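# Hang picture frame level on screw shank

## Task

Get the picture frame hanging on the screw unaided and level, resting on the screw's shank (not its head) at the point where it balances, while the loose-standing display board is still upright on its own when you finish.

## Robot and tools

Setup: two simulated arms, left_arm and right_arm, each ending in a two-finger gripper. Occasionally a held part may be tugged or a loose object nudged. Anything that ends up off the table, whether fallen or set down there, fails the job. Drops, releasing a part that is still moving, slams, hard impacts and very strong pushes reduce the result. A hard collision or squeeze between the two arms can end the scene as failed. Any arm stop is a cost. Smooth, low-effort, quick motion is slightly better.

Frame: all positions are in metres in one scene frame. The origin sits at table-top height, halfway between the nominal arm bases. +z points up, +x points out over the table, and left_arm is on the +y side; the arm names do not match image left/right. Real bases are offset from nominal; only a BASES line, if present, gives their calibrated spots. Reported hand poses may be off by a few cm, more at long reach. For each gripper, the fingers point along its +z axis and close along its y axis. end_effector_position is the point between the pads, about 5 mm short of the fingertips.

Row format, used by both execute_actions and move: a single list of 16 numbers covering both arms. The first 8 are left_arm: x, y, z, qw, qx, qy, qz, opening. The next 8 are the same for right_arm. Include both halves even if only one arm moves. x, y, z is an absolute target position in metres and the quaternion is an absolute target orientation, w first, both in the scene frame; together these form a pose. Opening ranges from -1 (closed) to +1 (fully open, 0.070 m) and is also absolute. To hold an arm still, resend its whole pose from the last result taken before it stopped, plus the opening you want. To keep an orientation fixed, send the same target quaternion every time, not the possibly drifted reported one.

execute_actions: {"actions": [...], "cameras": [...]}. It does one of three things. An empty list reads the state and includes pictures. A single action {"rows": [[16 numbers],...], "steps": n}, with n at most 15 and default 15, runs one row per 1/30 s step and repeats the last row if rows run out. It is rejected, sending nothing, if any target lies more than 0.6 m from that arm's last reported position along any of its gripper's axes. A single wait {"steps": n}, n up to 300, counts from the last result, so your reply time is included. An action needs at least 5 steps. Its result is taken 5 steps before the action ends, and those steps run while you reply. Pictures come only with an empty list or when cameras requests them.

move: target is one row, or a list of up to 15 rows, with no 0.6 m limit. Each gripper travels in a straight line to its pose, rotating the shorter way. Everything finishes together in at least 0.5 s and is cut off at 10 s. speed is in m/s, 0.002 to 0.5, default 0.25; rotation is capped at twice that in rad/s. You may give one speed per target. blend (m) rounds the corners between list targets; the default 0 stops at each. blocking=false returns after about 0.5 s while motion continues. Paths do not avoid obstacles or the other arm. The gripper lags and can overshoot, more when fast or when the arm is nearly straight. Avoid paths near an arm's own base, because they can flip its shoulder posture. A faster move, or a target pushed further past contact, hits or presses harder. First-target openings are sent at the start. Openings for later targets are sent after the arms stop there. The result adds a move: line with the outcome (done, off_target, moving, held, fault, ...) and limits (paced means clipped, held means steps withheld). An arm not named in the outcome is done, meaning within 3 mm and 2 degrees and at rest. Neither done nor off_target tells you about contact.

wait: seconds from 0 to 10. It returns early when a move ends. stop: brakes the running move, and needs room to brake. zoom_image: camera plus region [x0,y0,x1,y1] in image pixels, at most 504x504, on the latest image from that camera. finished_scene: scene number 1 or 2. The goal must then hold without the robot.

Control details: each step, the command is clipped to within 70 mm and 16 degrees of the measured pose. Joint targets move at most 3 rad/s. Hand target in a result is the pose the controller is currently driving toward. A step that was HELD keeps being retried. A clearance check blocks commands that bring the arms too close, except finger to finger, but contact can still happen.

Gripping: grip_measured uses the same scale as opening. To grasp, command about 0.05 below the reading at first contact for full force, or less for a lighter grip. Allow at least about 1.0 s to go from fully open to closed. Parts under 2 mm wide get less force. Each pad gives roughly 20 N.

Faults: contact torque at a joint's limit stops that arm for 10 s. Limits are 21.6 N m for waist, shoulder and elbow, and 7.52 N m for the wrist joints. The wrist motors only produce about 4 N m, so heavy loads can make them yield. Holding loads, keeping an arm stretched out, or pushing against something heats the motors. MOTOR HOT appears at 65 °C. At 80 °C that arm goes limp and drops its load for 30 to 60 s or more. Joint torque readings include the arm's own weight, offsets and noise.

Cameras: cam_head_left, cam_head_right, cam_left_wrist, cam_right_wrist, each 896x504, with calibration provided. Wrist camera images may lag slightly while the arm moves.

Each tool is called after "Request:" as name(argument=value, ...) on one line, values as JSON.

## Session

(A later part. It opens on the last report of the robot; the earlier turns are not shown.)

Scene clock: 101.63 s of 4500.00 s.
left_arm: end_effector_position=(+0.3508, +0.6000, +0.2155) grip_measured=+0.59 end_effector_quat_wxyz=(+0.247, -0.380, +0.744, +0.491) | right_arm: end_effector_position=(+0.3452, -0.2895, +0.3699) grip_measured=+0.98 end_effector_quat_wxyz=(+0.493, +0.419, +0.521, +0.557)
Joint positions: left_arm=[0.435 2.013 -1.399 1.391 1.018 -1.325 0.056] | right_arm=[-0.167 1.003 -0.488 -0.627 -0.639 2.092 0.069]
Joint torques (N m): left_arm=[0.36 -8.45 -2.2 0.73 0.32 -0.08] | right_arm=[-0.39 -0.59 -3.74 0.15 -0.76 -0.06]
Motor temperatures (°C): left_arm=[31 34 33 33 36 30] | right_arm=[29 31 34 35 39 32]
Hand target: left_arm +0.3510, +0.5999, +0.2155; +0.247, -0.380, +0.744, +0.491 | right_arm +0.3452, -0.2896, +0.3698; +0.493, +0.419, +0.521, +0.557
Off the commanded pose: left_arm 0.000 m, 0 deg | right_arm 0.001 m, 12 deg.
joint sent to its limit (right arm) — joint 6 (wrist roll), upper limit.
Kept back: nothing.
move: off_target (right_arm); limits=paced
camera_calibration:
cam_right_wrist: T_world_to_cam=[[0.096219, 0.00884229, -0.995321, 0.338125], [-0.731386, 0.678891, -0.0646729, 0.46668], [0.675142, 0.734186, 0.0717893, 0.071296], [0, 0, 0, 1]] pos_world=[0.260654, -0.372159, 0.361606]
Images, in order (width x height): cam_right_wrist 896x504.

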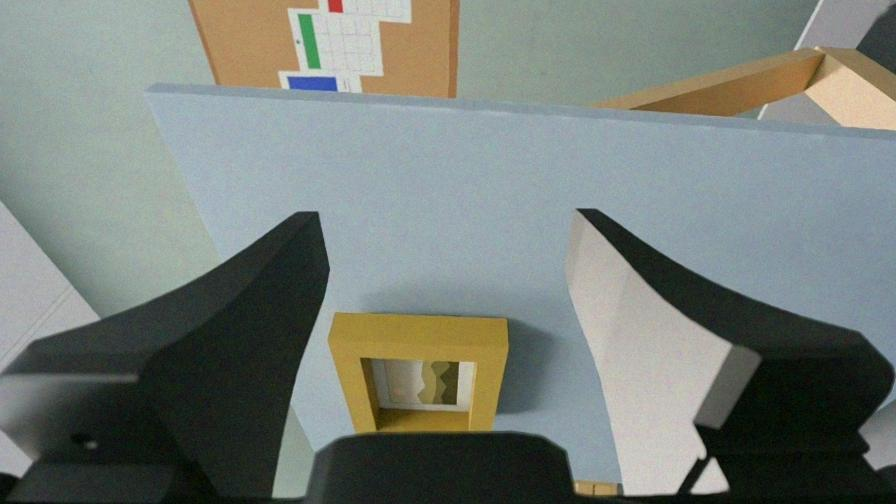

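Request:
execute_actions(actions=[], cameras=["all"])

Scene clock: 102.57 s of 4500.00 s.
left_arm: end_effector_position=(+0.3508, +0.6000, +0.2155) grip_measured=+0.59 end_effector_quat_wxyz=(+0.247, -0.380, +0.744, +0.491) | right_arm: end_effector_position=(+0.3452, -0.2896, +0.3700) grip_measured=+0.98 end_effector_quat_wxyz=(+0.493, +0.419, +0.521, +0.557)
Joint positions: left_arm=[0.435 2.013 -1.399 1.391 1.018 -1.325 0.056] | right_arm=[-0.168 1.003 -0.488 -0.628 -0.64 2.092 0.069]
Joint torques (N m): left_arm=[0.29 -8.61 -2.14 0.69 0.3 -0.06] | right_arm=[-0.46 -0.58 -3.67 0.13 -0.8 0.06]
Motor temperatures (°C): left_arm=[31 34 33 33 36 30] | right_arm=[29 31 34 35 39 32]
Hand target: left_arm +0.3510, +0.5999, +0.2155; +0.247, -0.380, +0.744, +0.491 | right_arm +0.3452, -0.2896, +0.3698; +0.493, +0.419, +0.521, +0.557
Off the commanded pose: left_arm 0.000 m, 0 deg | right_arm 0.000 m, 12 deg.
Steps of this call (1-28: nothing new was sent). Readings (end_effector_position of left_arm | right_arm):
1: (+0.3508, +0.6000, +0.2155) | (+0.3452, -0.2895, +0.3699)
2: (+0.3508, +0.6000, +0.2155) | (+0.3452, -0.2895, +0.3699)
4: (+0.3508, +0.6000, +0.2155) | (+0.3452, -0.2894, +0.3698)
8: (+0.3508, +0.6000, +0.2155) | (+0.3452, -0.2896, +0.3700)
28: the state above
camera_calibration:
cam_left_wrist: T_world_to_cam=[[0.800828, -0.211141, -0.560441, -0.0299425], [-0.482033, -0.782587, -0.393956, 0.724194], [-0.355414, 0.585642, -0.728494, 0.0520087], [0, 0, 0, 1]] pos_world=[0.391549, 0.529965, 0.306408]
cam_right_wrist: T_world_to_cam=[[0.0967995, 0.00813658, -0.995271, 0.337806], [-0.731318, 0.678877, -0.0655776, 0.467034], [0.675133, 0.734207, 0.0716654, 0.0714345], [0, 0, 0, 1]] pos_world=[0.260623, -0.372255, 0.361716]

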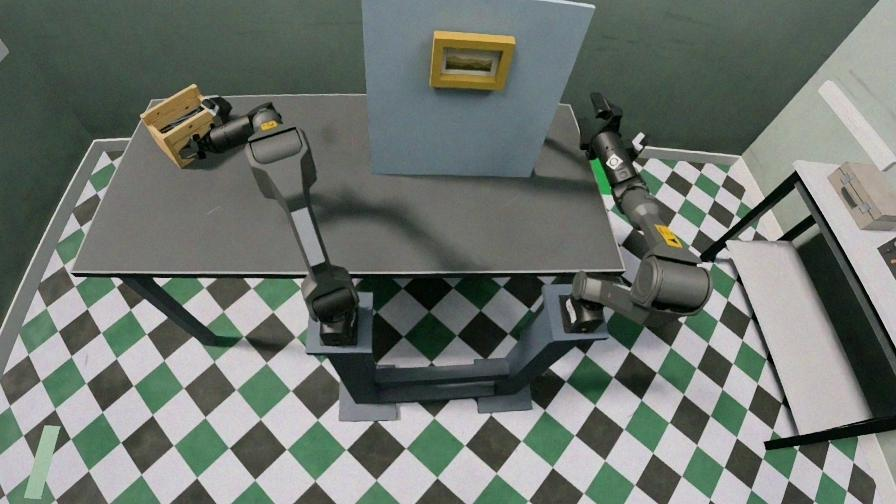

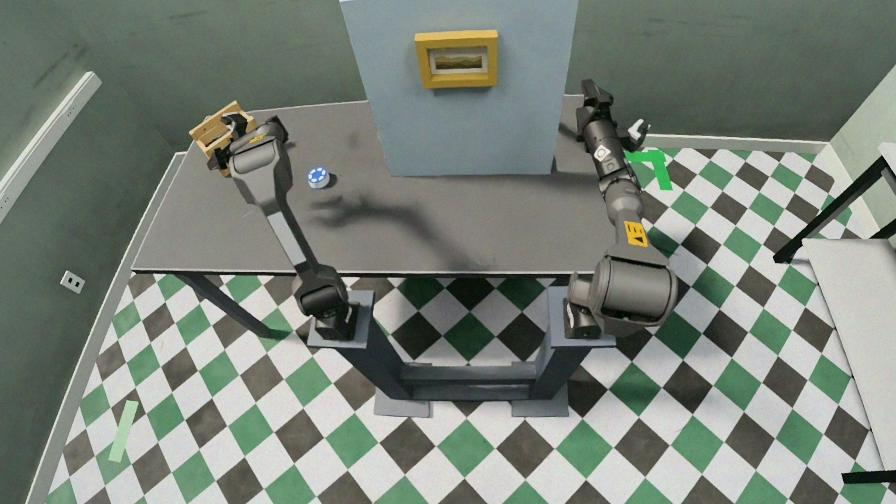

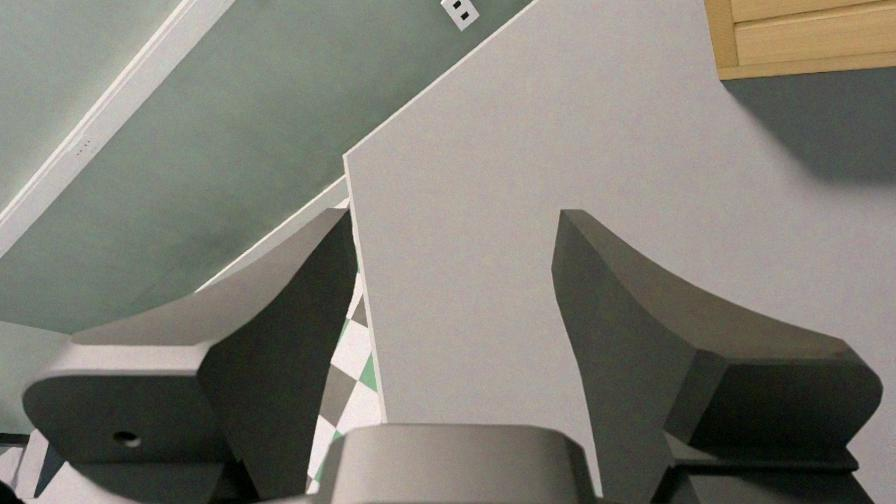

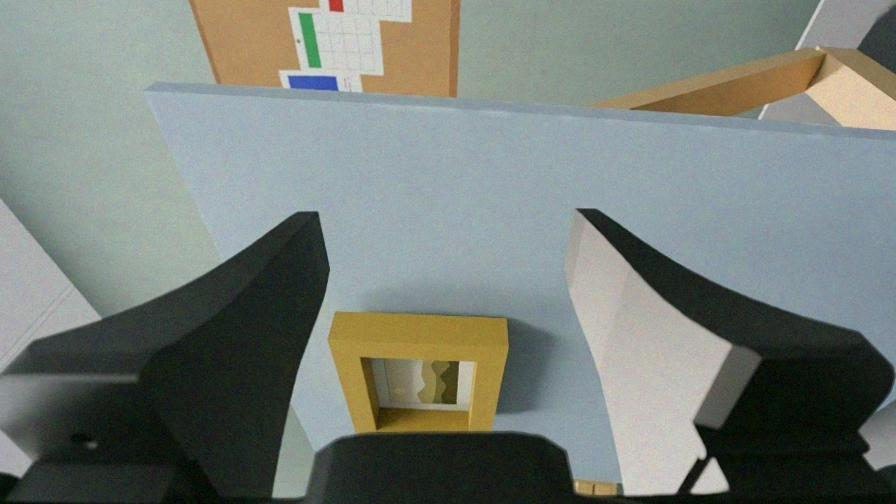

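Request:
zoom_image(camera="cam_head_left", region=[420, 20, 530, 100])

Request:
zoom_image(camera="cam_head_right", region=[400, 15, 510, 100])

Request:
zoom_image(camera="cam_right_wrist", region=[300, 270, 560, 460])

Scaled by 4.582 from the camera's 896x504 image, which has a finer 1280x720 frame.

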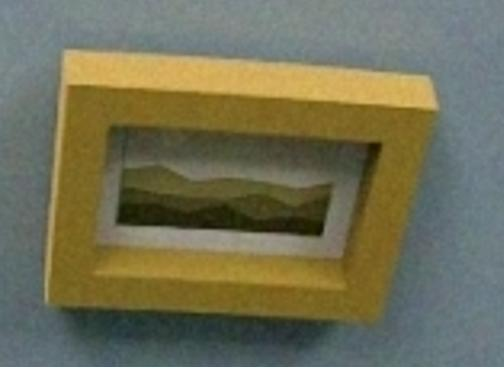

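Scaled by 4.582 from the camera's 896x504 image, which has a finer 1280x720 frame.

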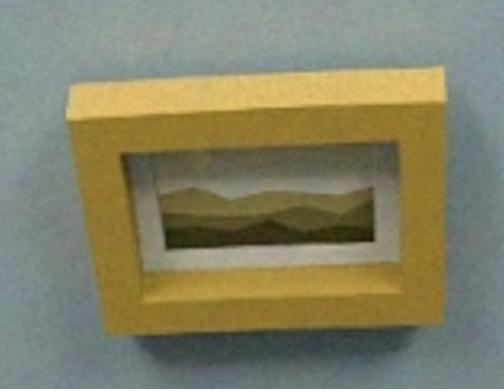

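Scaled by 1.938 from the camera's 896x504 image, which has a finer 1280x720 frame.

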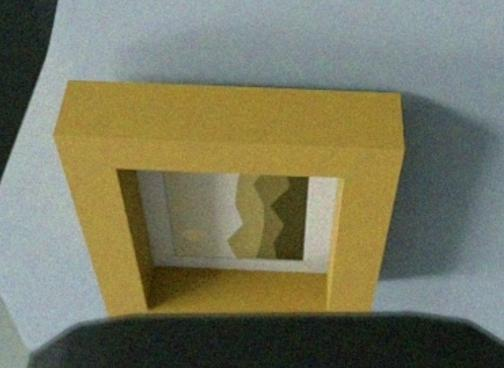

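Request:
move(target=[[0.3510,0.5999,0.2155,0.247,-0.380,0.744,0.491,0.59,0.345,-0.29,0.37,0.4056,0.4056,0.5792,0.5792,1.0],[0.3510,0.5999,0.2155,0.247,-0.380,0.744,0.491,0.59,0.33,-0.2,0.47,0.5217,0,0.8531,0,1.0]], blend=0.03, speed=0.25)

Scene clock: 108.20 s of 4500.00 s.
left_arm: end_effector_position=(+0.3508, +0.6000, +0.2155) grip_measured=+0.59 end_effector_quat_wxyz=(+0.247, -0.380, +0.744, +0.491) | right_arm: end_effector_position=(+0.3300, -0.1999, +0.4701) grip_measured=+0.98 end_effector_quat_wxyz=(+0.522, +0.000, +0.853, +0.000)
Joint positions: left_arm=[0.435 2.013 -1.399 1.391 1.018 -1.325 0.056] | right_arm=[0.737 1.219 -1.547 -0.702 1.124 0.725 0.069]
Joint torques (N m): left_arm=[0.52 -8.51 -2.08 0.69 0.33 -0.07] | right_arm=[-0.53 -2.89 -3.36 -0.64 -0.68 0.27]
Motor temperatures (°C): left_arm=[31 34 33 33 36 30] | right_arm=[29 31 34 35 39 32]
Hand target: left_arm +0.3510, +0.5999, +0.2155; +0.247, -0.380, +0.744, +0.491 | right_arm +0.3300, -0.2000, +0.4700; +0.522, +0.000, +0.853, +0.000
Off the commanded pose: left_arm 0.000 m, 0 deg | right_arm 0.000 m, 0 deg.
Kept back: nothing.
move: done; blend cut to 0 m at target 1
camera_calibration:
cam_left_wrist: T_world_to_cam=[[0.800828, -0.211141, -0.560441, -0.0299425], [-0.482033, -0.782587, -0.393956, 0.724194], [-0.355414, 0.585642, -0.728494, 0.0520087], [0, 0, 0, 1]] pos_world=[0.391549, 0.529965, 0.306408]
cam_right_wrist: T_world_to_cam=[[-0.0264028, -0.999237, -0.0287724, -0.176883], [-0.903821, 0.0361589, -0.42638, 0.499684], [0.427095, 0.0147475, -0.904086, 0.40539], [0, 0, 0, 1]] pos_world=[0.273814, -0.200795, 0.574474]

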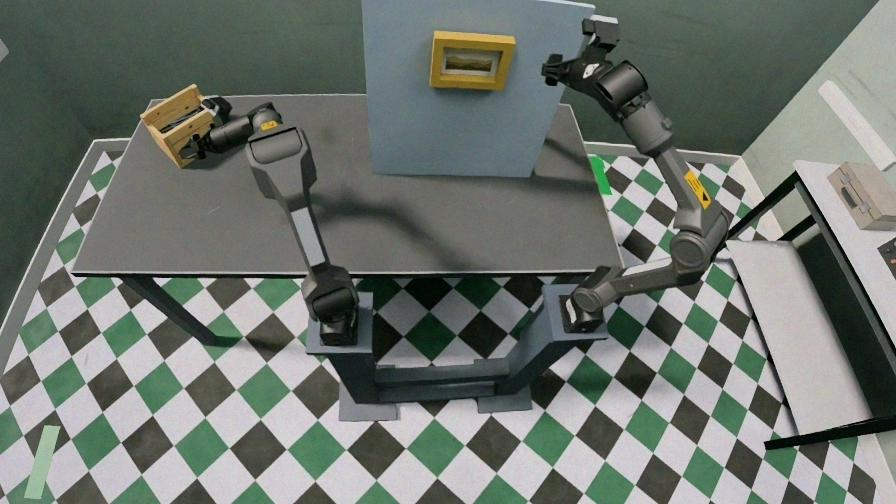

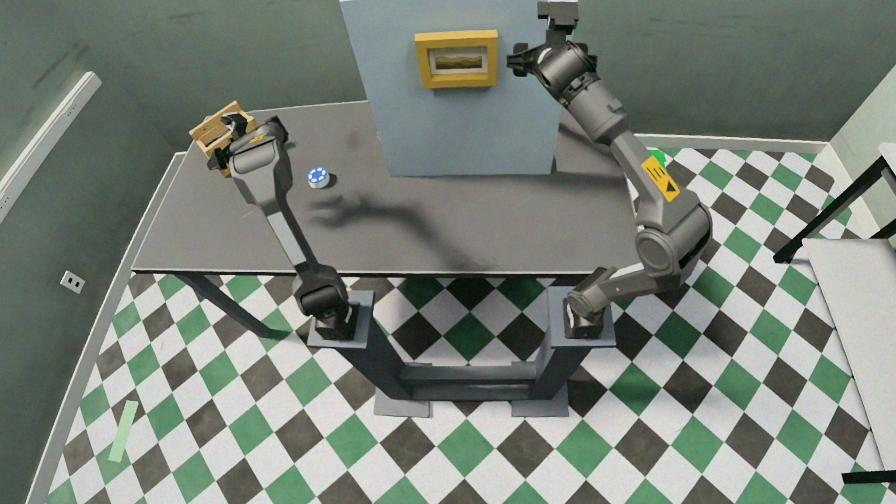

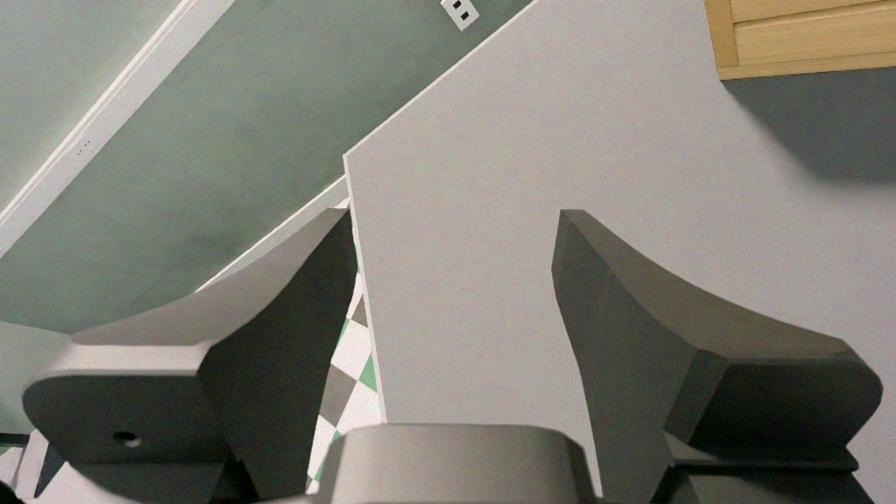

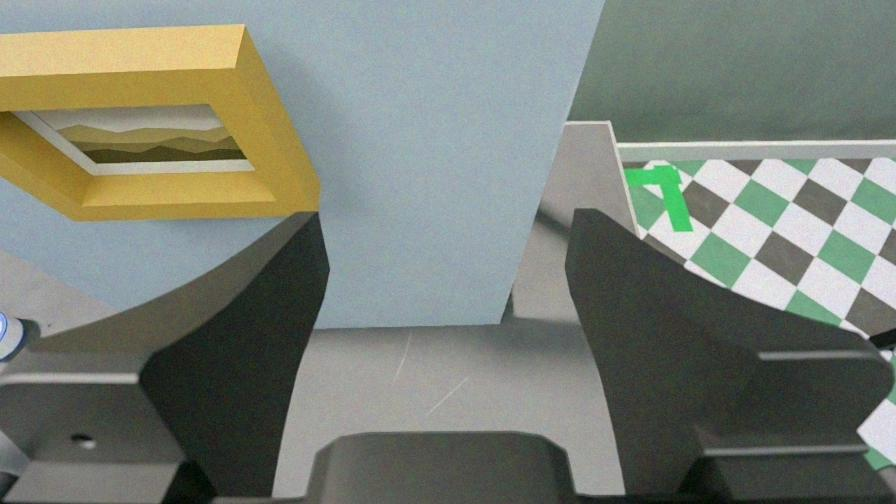

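Request:
move(target=[0.3510,0.5999,0.2155,0.247,-0.380,0.744,0.491,0.59,0.43,-0.05,0.534,0.5217,0,0.8531,0,1.0], speed=0.15)

Request:
zoom_image(camera="cam_right_wrist", region=[340, 300, 620, 460])

Scene clock: 110.13 s of 4500.00 s.
left_arm: end_effector_position=(+0.3508, +0.6000, +0.2155) grip_measured=+0.59 end_effector_quat_wxyz=(+0.247, -0.380, +0.744, +0.491) | right_arm: end_effector_position=(+0.4300, -0.0500, +0.5337) grip_measured=+0.98 end_effector_quat_wxyz=(+0.589, -0.025, +0.806, +0.041)
Joint positions: left_arm=[0.435 2.013 -1.399 1.391 1.018 -1.325 0.056] | right_arm=[0.866 1.921 -2.527 -0.757 1.216 0.625 0.069]
Joint torques (N m): left_arm=[0.47 -8.73 -2.1 0.66 0.34 -0.07] | right_arm=[-0.53 -8.31 -2.86 -0.59 -0.31 0.09]
Motor temperatures (°C): left_arm=[31 34 33 33 36 30] | right_arm=[29 31 34 35 39 32]
Hand target: left_arm +0.3510, +0.5999, +0.2155; +0.247, -0.380, +0.744, +0.491 | right_arm +0.4299, -0.0502, +0.5336; +0.589, -0.025, +0.807, +0.041
Off the commanded pose: left_arm 0.000 m, 0 deg | right_arm 0.000 m, 11 deg.
joint sent to its limit (right arm) — joint 5 (wrist pitch), upper limit.
Kept back: nothing.
move: off_target (right_arm)
camera_calibration:
cam_left_wrist: T_world_to_cam=[[0.800828, -0.211141, -0.560441, -0.0299425], [-0.482033, -0.782587, -0.393956, 0.724194], [-0.355414, 0.585642, -0.728494, 0.0520087], [0, 0, 0, 1]] pos_world=[0.391549, 0.529965, 0.306408]
cam_right_wrist: T_world_to_cam=[[0.0680753, -0.995221, -0.0699996, -0.0410091], [-0.822588, -0.0162877, -0.568404, 0.649917], [0.564548, 0.0962751, -0.819766, 0.317919], [0, 0, 0, 1]] pos_world=[0.357925, -0.0608351, 0.627164]

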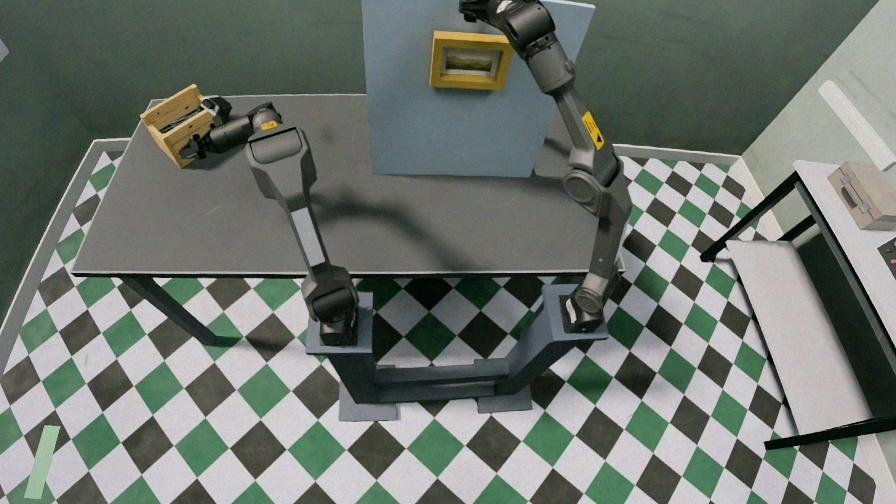

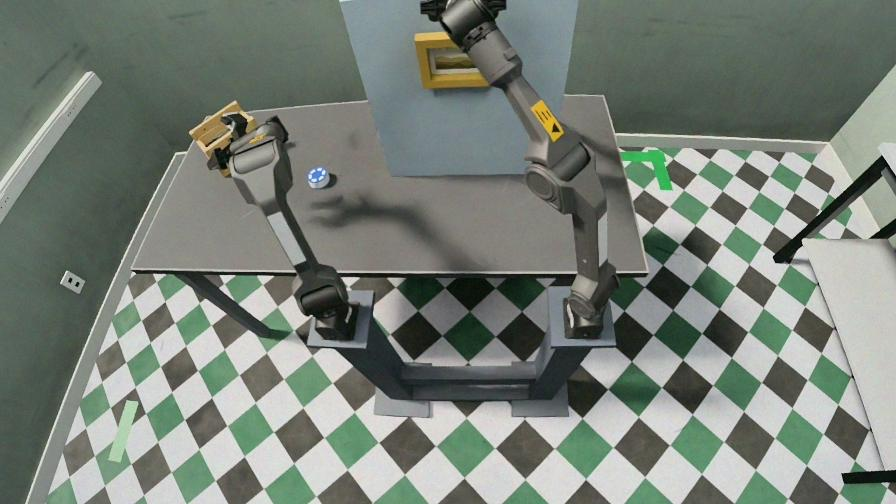

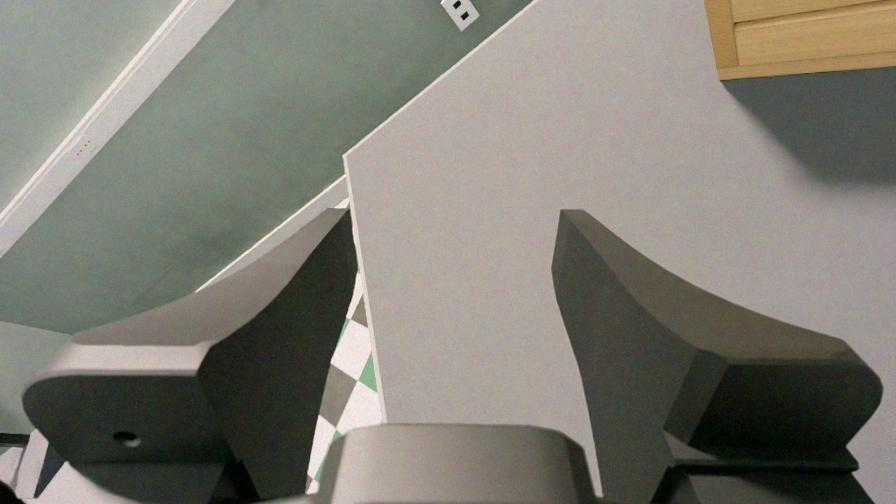

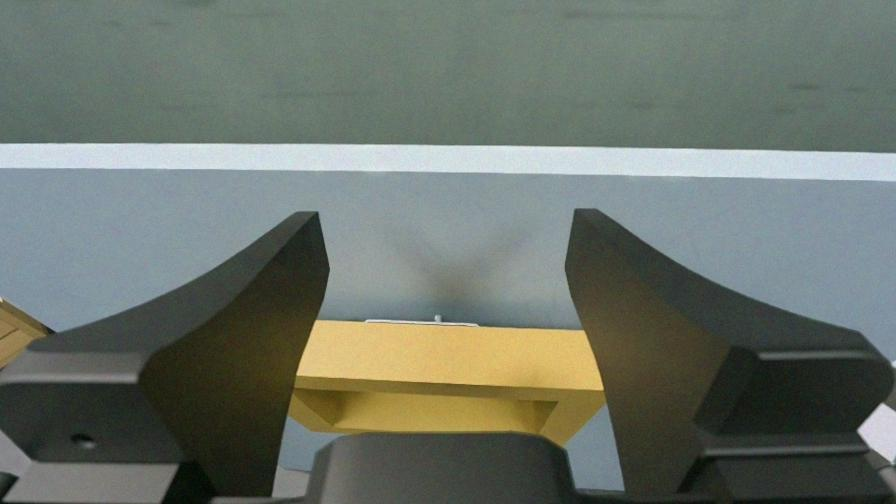

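Scaled by 1.800 from the camera's 896x504 image, which has a finer 1280x720 frame.

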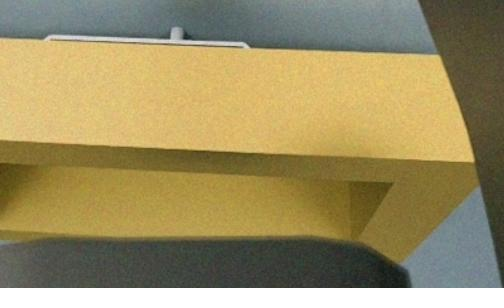

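Request:
zoom_image(camera="cam_right_wrist", region=[355, 300, 495, 340])

Request:
zoom_image(camera="cam_right_wrist", region=[280, 300, 620, 440])

Scaled by 3.600 from the camera's 896x504 image, which has a finer 1280x720 frame.

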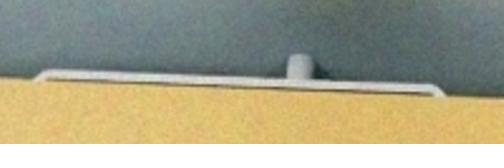

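Scaled by 1.482 from the camera's 896x504 image, which has a finer 1280x720 frame.

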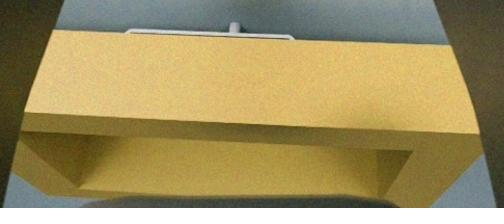

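Request:
move(target=[[0.3510,0.5999,0.2155,0.247,-0.380,0.744,0.491,0.59,0.33,-0.2,0.47,0.5217,0,0.8531,0,1.0],[0.3510,0.5999,0.2155,0.247,-0.380,0.744,0.491,0.59,0.345,-0.29,0.37,0.4056,0.4056,0.5792,0.5792,1.0]], blend=0.03, speed=0.25)

Request:
zoom_image(camera="cam_head_left", region=[350, 0, 610, 190])

Request:
zoom_image(camera="cam_head_right", region=[330, 0, 590, 190])

Scene clock: 118.40 s of 4500.00 s.
left_arm: end_effector_position=(+0.3508, +0.6000, +0.2155) grip_measured=+0.59 end_effector_quat_wxyz=(+0.247, -0.380, +0.744, +0.491) | right_arm: end_effector_position=(+0.3449, -0.2903, +0.3701) grip_measured=+0.98 end_effector_quat_wxyz=(+0.387, +0.413, +0.601, +0.565)
Joint positions: left_arm=[0.435 2.013 -1.399 1.391 1.018 -1.325 0.056] | right_arm=[-0.457 1.064 -0.676 1.75 0.866 -0.342 0.069]
Joint torques (N m): left_arm=[0.47 -8.66 -2.39 0.66 0.31 -0.08] | right_arm=[0.72 -1.89 -3.75 0.79 0.16 -0.21]
Motor temperatures (°C): left_arm=[31 34 33 33 36 30] | right_arm=[29 31 34 35 39 32]
Hand target: left_arm +0.3510, +0.5999, +0.2155; +0.247, -0.380, +0.744, +0.491 | right_arm +0.3448, -0.2901, +0.3703; +0.387, +0.412, +0.601, +0.565
Off the commanded pose: left_arm 0.000 m, 0 deg | right_arm 0.000 m, 4 deg.
joint sent to its limit (right arm) — joint 4 (forearm roll), upper limit.
Kept back: nothing.
move: off_target (right_arm)
camera_calibration:
cam_left_wrist: T_world_to_cam=[[0.800828, -0.211141, -0.560441, -0.0299425], [-0.482033, -0.782587, -0.393956, 0.724194], [-0.355414, 0.585642, -0.728494, 0.0520087], [0, 0, 0, 1]] pos_world=[0.391549, 0.529965, 0.306408]
cam_right_wrist: T_world_to_cam=[[-0.0818589, 0.0117049, -0.996575, 0.401145], [-0.851288, 0.519163, 0.0760226, 0.409827], [0.518274, 0.854595, -0.0325338, 0.199709], [0, 0, 0, 1]] pos_world=[0.278214, -0.388133, 0.375112]

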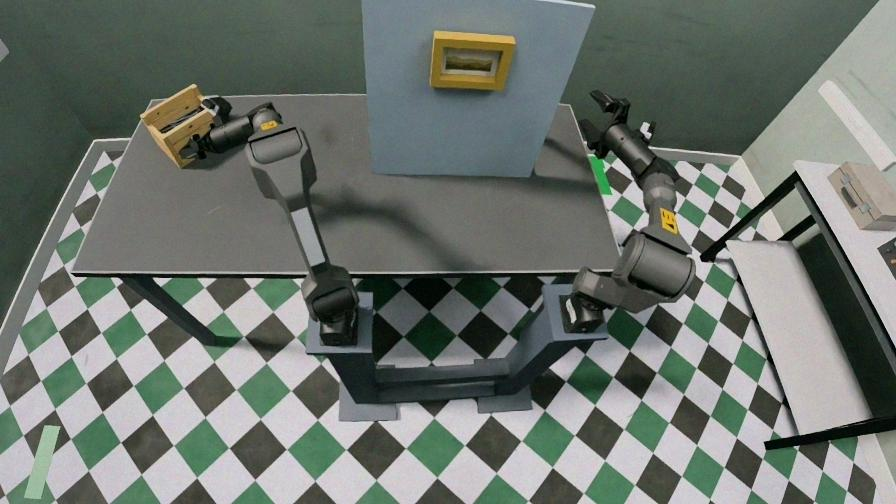

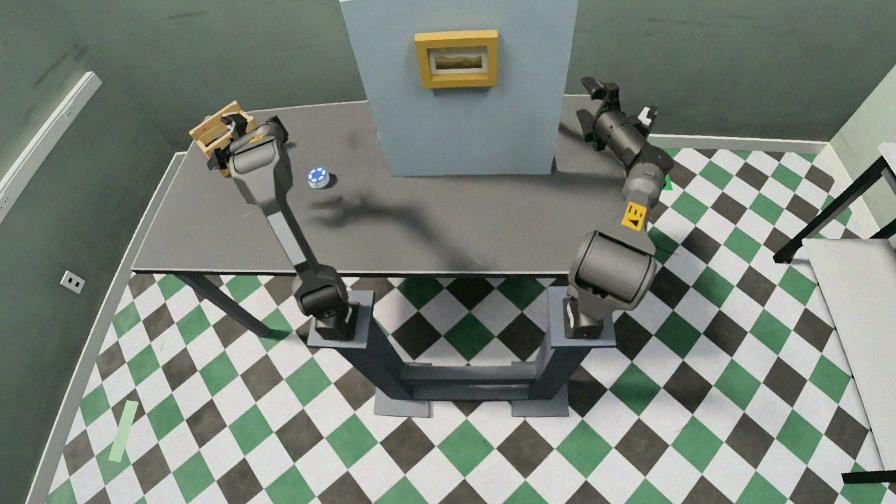

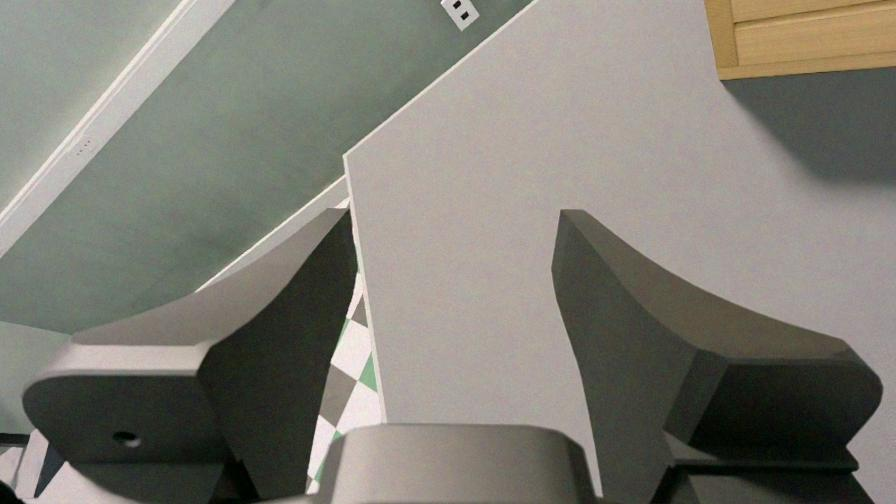

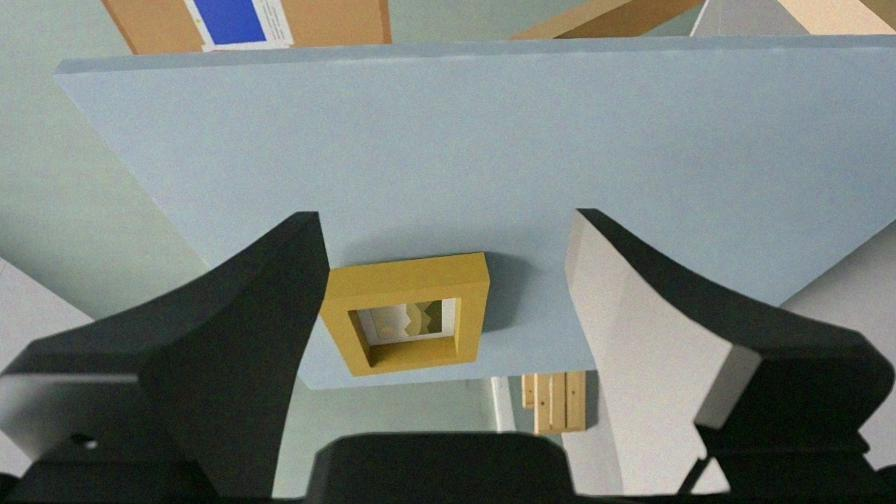

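Scaled by 1.938 from the camera's 896x504 image, which has a finer 1280x720 frame.

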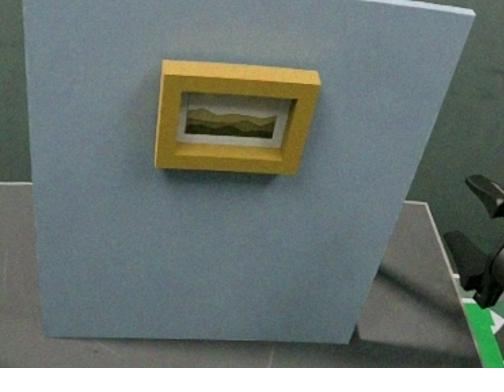

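Scaled by 1.938 from the camera's 896x504 image, which has a finer 1280x720 frame.

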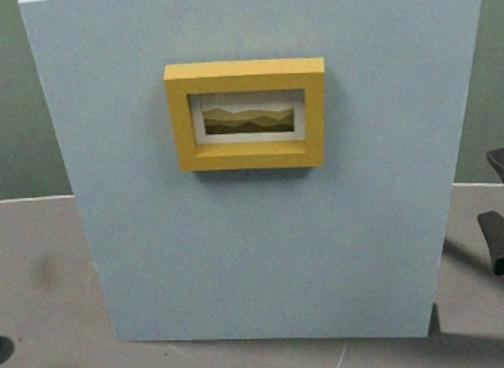

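Request:
zoom_image(camera="cam_head_left", region=[360, 140, 470, 190])

Request:
zoom_image(camera="cam_head_left", region=[450, 140, 560, 190])

Request:
zoom_image(camera="cam_head_left", region=[500, 0, 610, 50])

Request:
zoom_image(camera="cam_head_right", region=[370, 140, 480, 190])

Request:
zoom_image(camera="cam_head_right", region=[470, 140, 580, 190])

Request:
zoom_image(camera="cam_head_right", region=[320, 0, 430, 50])

Request:
zoom_image(camera="cam_head_left", region=[420, 20, 530, 100])

Request:
zoom_image(camera="cam_head_right", region=[400, 15, 510, 100])

Scaled by 4.582 from the camera's 896x504 image, which has a finer 1280x720 frame.

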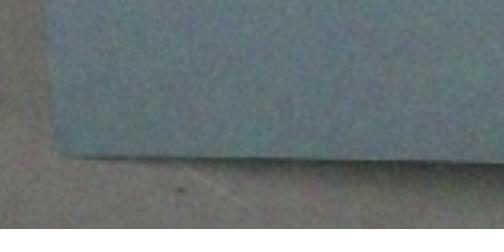

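Scaled by 4.582 from the camera's 896x504 image, which has a finer 1280x720 frame.

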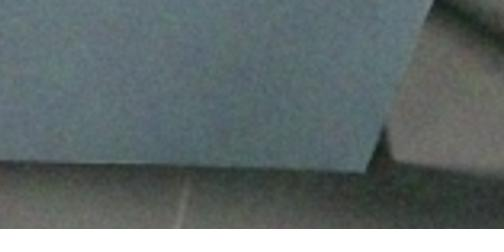

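Scaled by 4.582 from the camera's 896x504 image, which has a finer 1280x720 frame.

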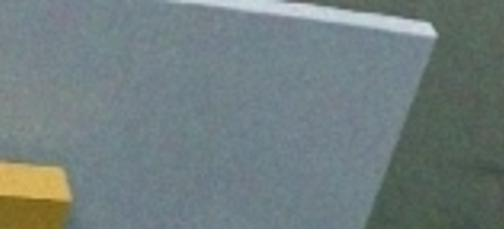

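Scaled by 4.582 from the camera's 896x504 image, which has a finer 1280x720 frame.

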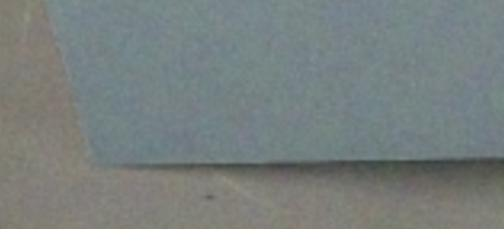

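Scaled by 4.582 from the camera's 896x504 image, which has a finer 1280x720 frame.

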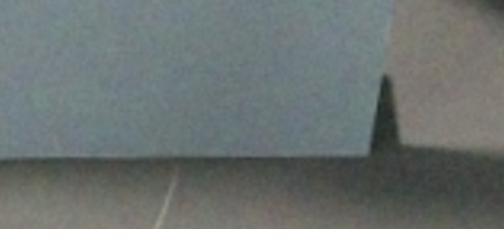

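Scaled by 4.582 from the camera's 896x504 image, which has a finer 1280x720 frame.

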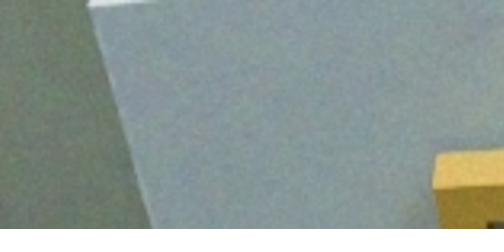

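Scaled by 4.582 from the camera's 896x504 image, which has a finer 1280x720 frame.

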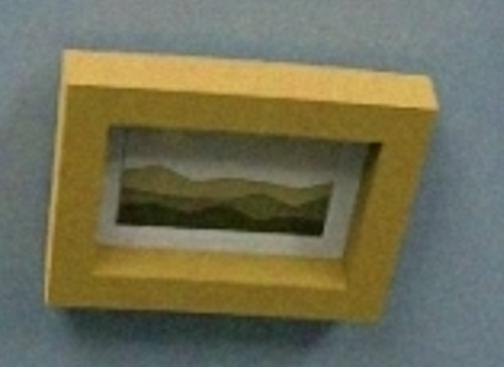

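Scaled by 4.582 from the camera's 896x504 image, which has a finer 1280x720 frame.

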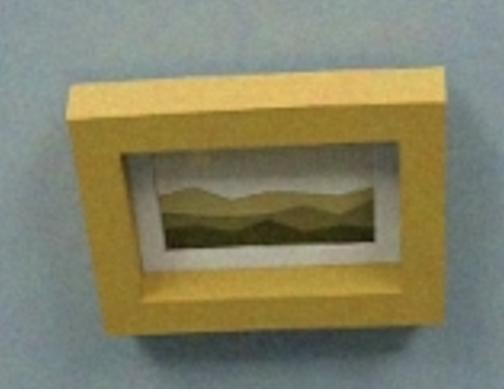

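Request:
finished_scene(scene=1)

The scene is finished: the task was done.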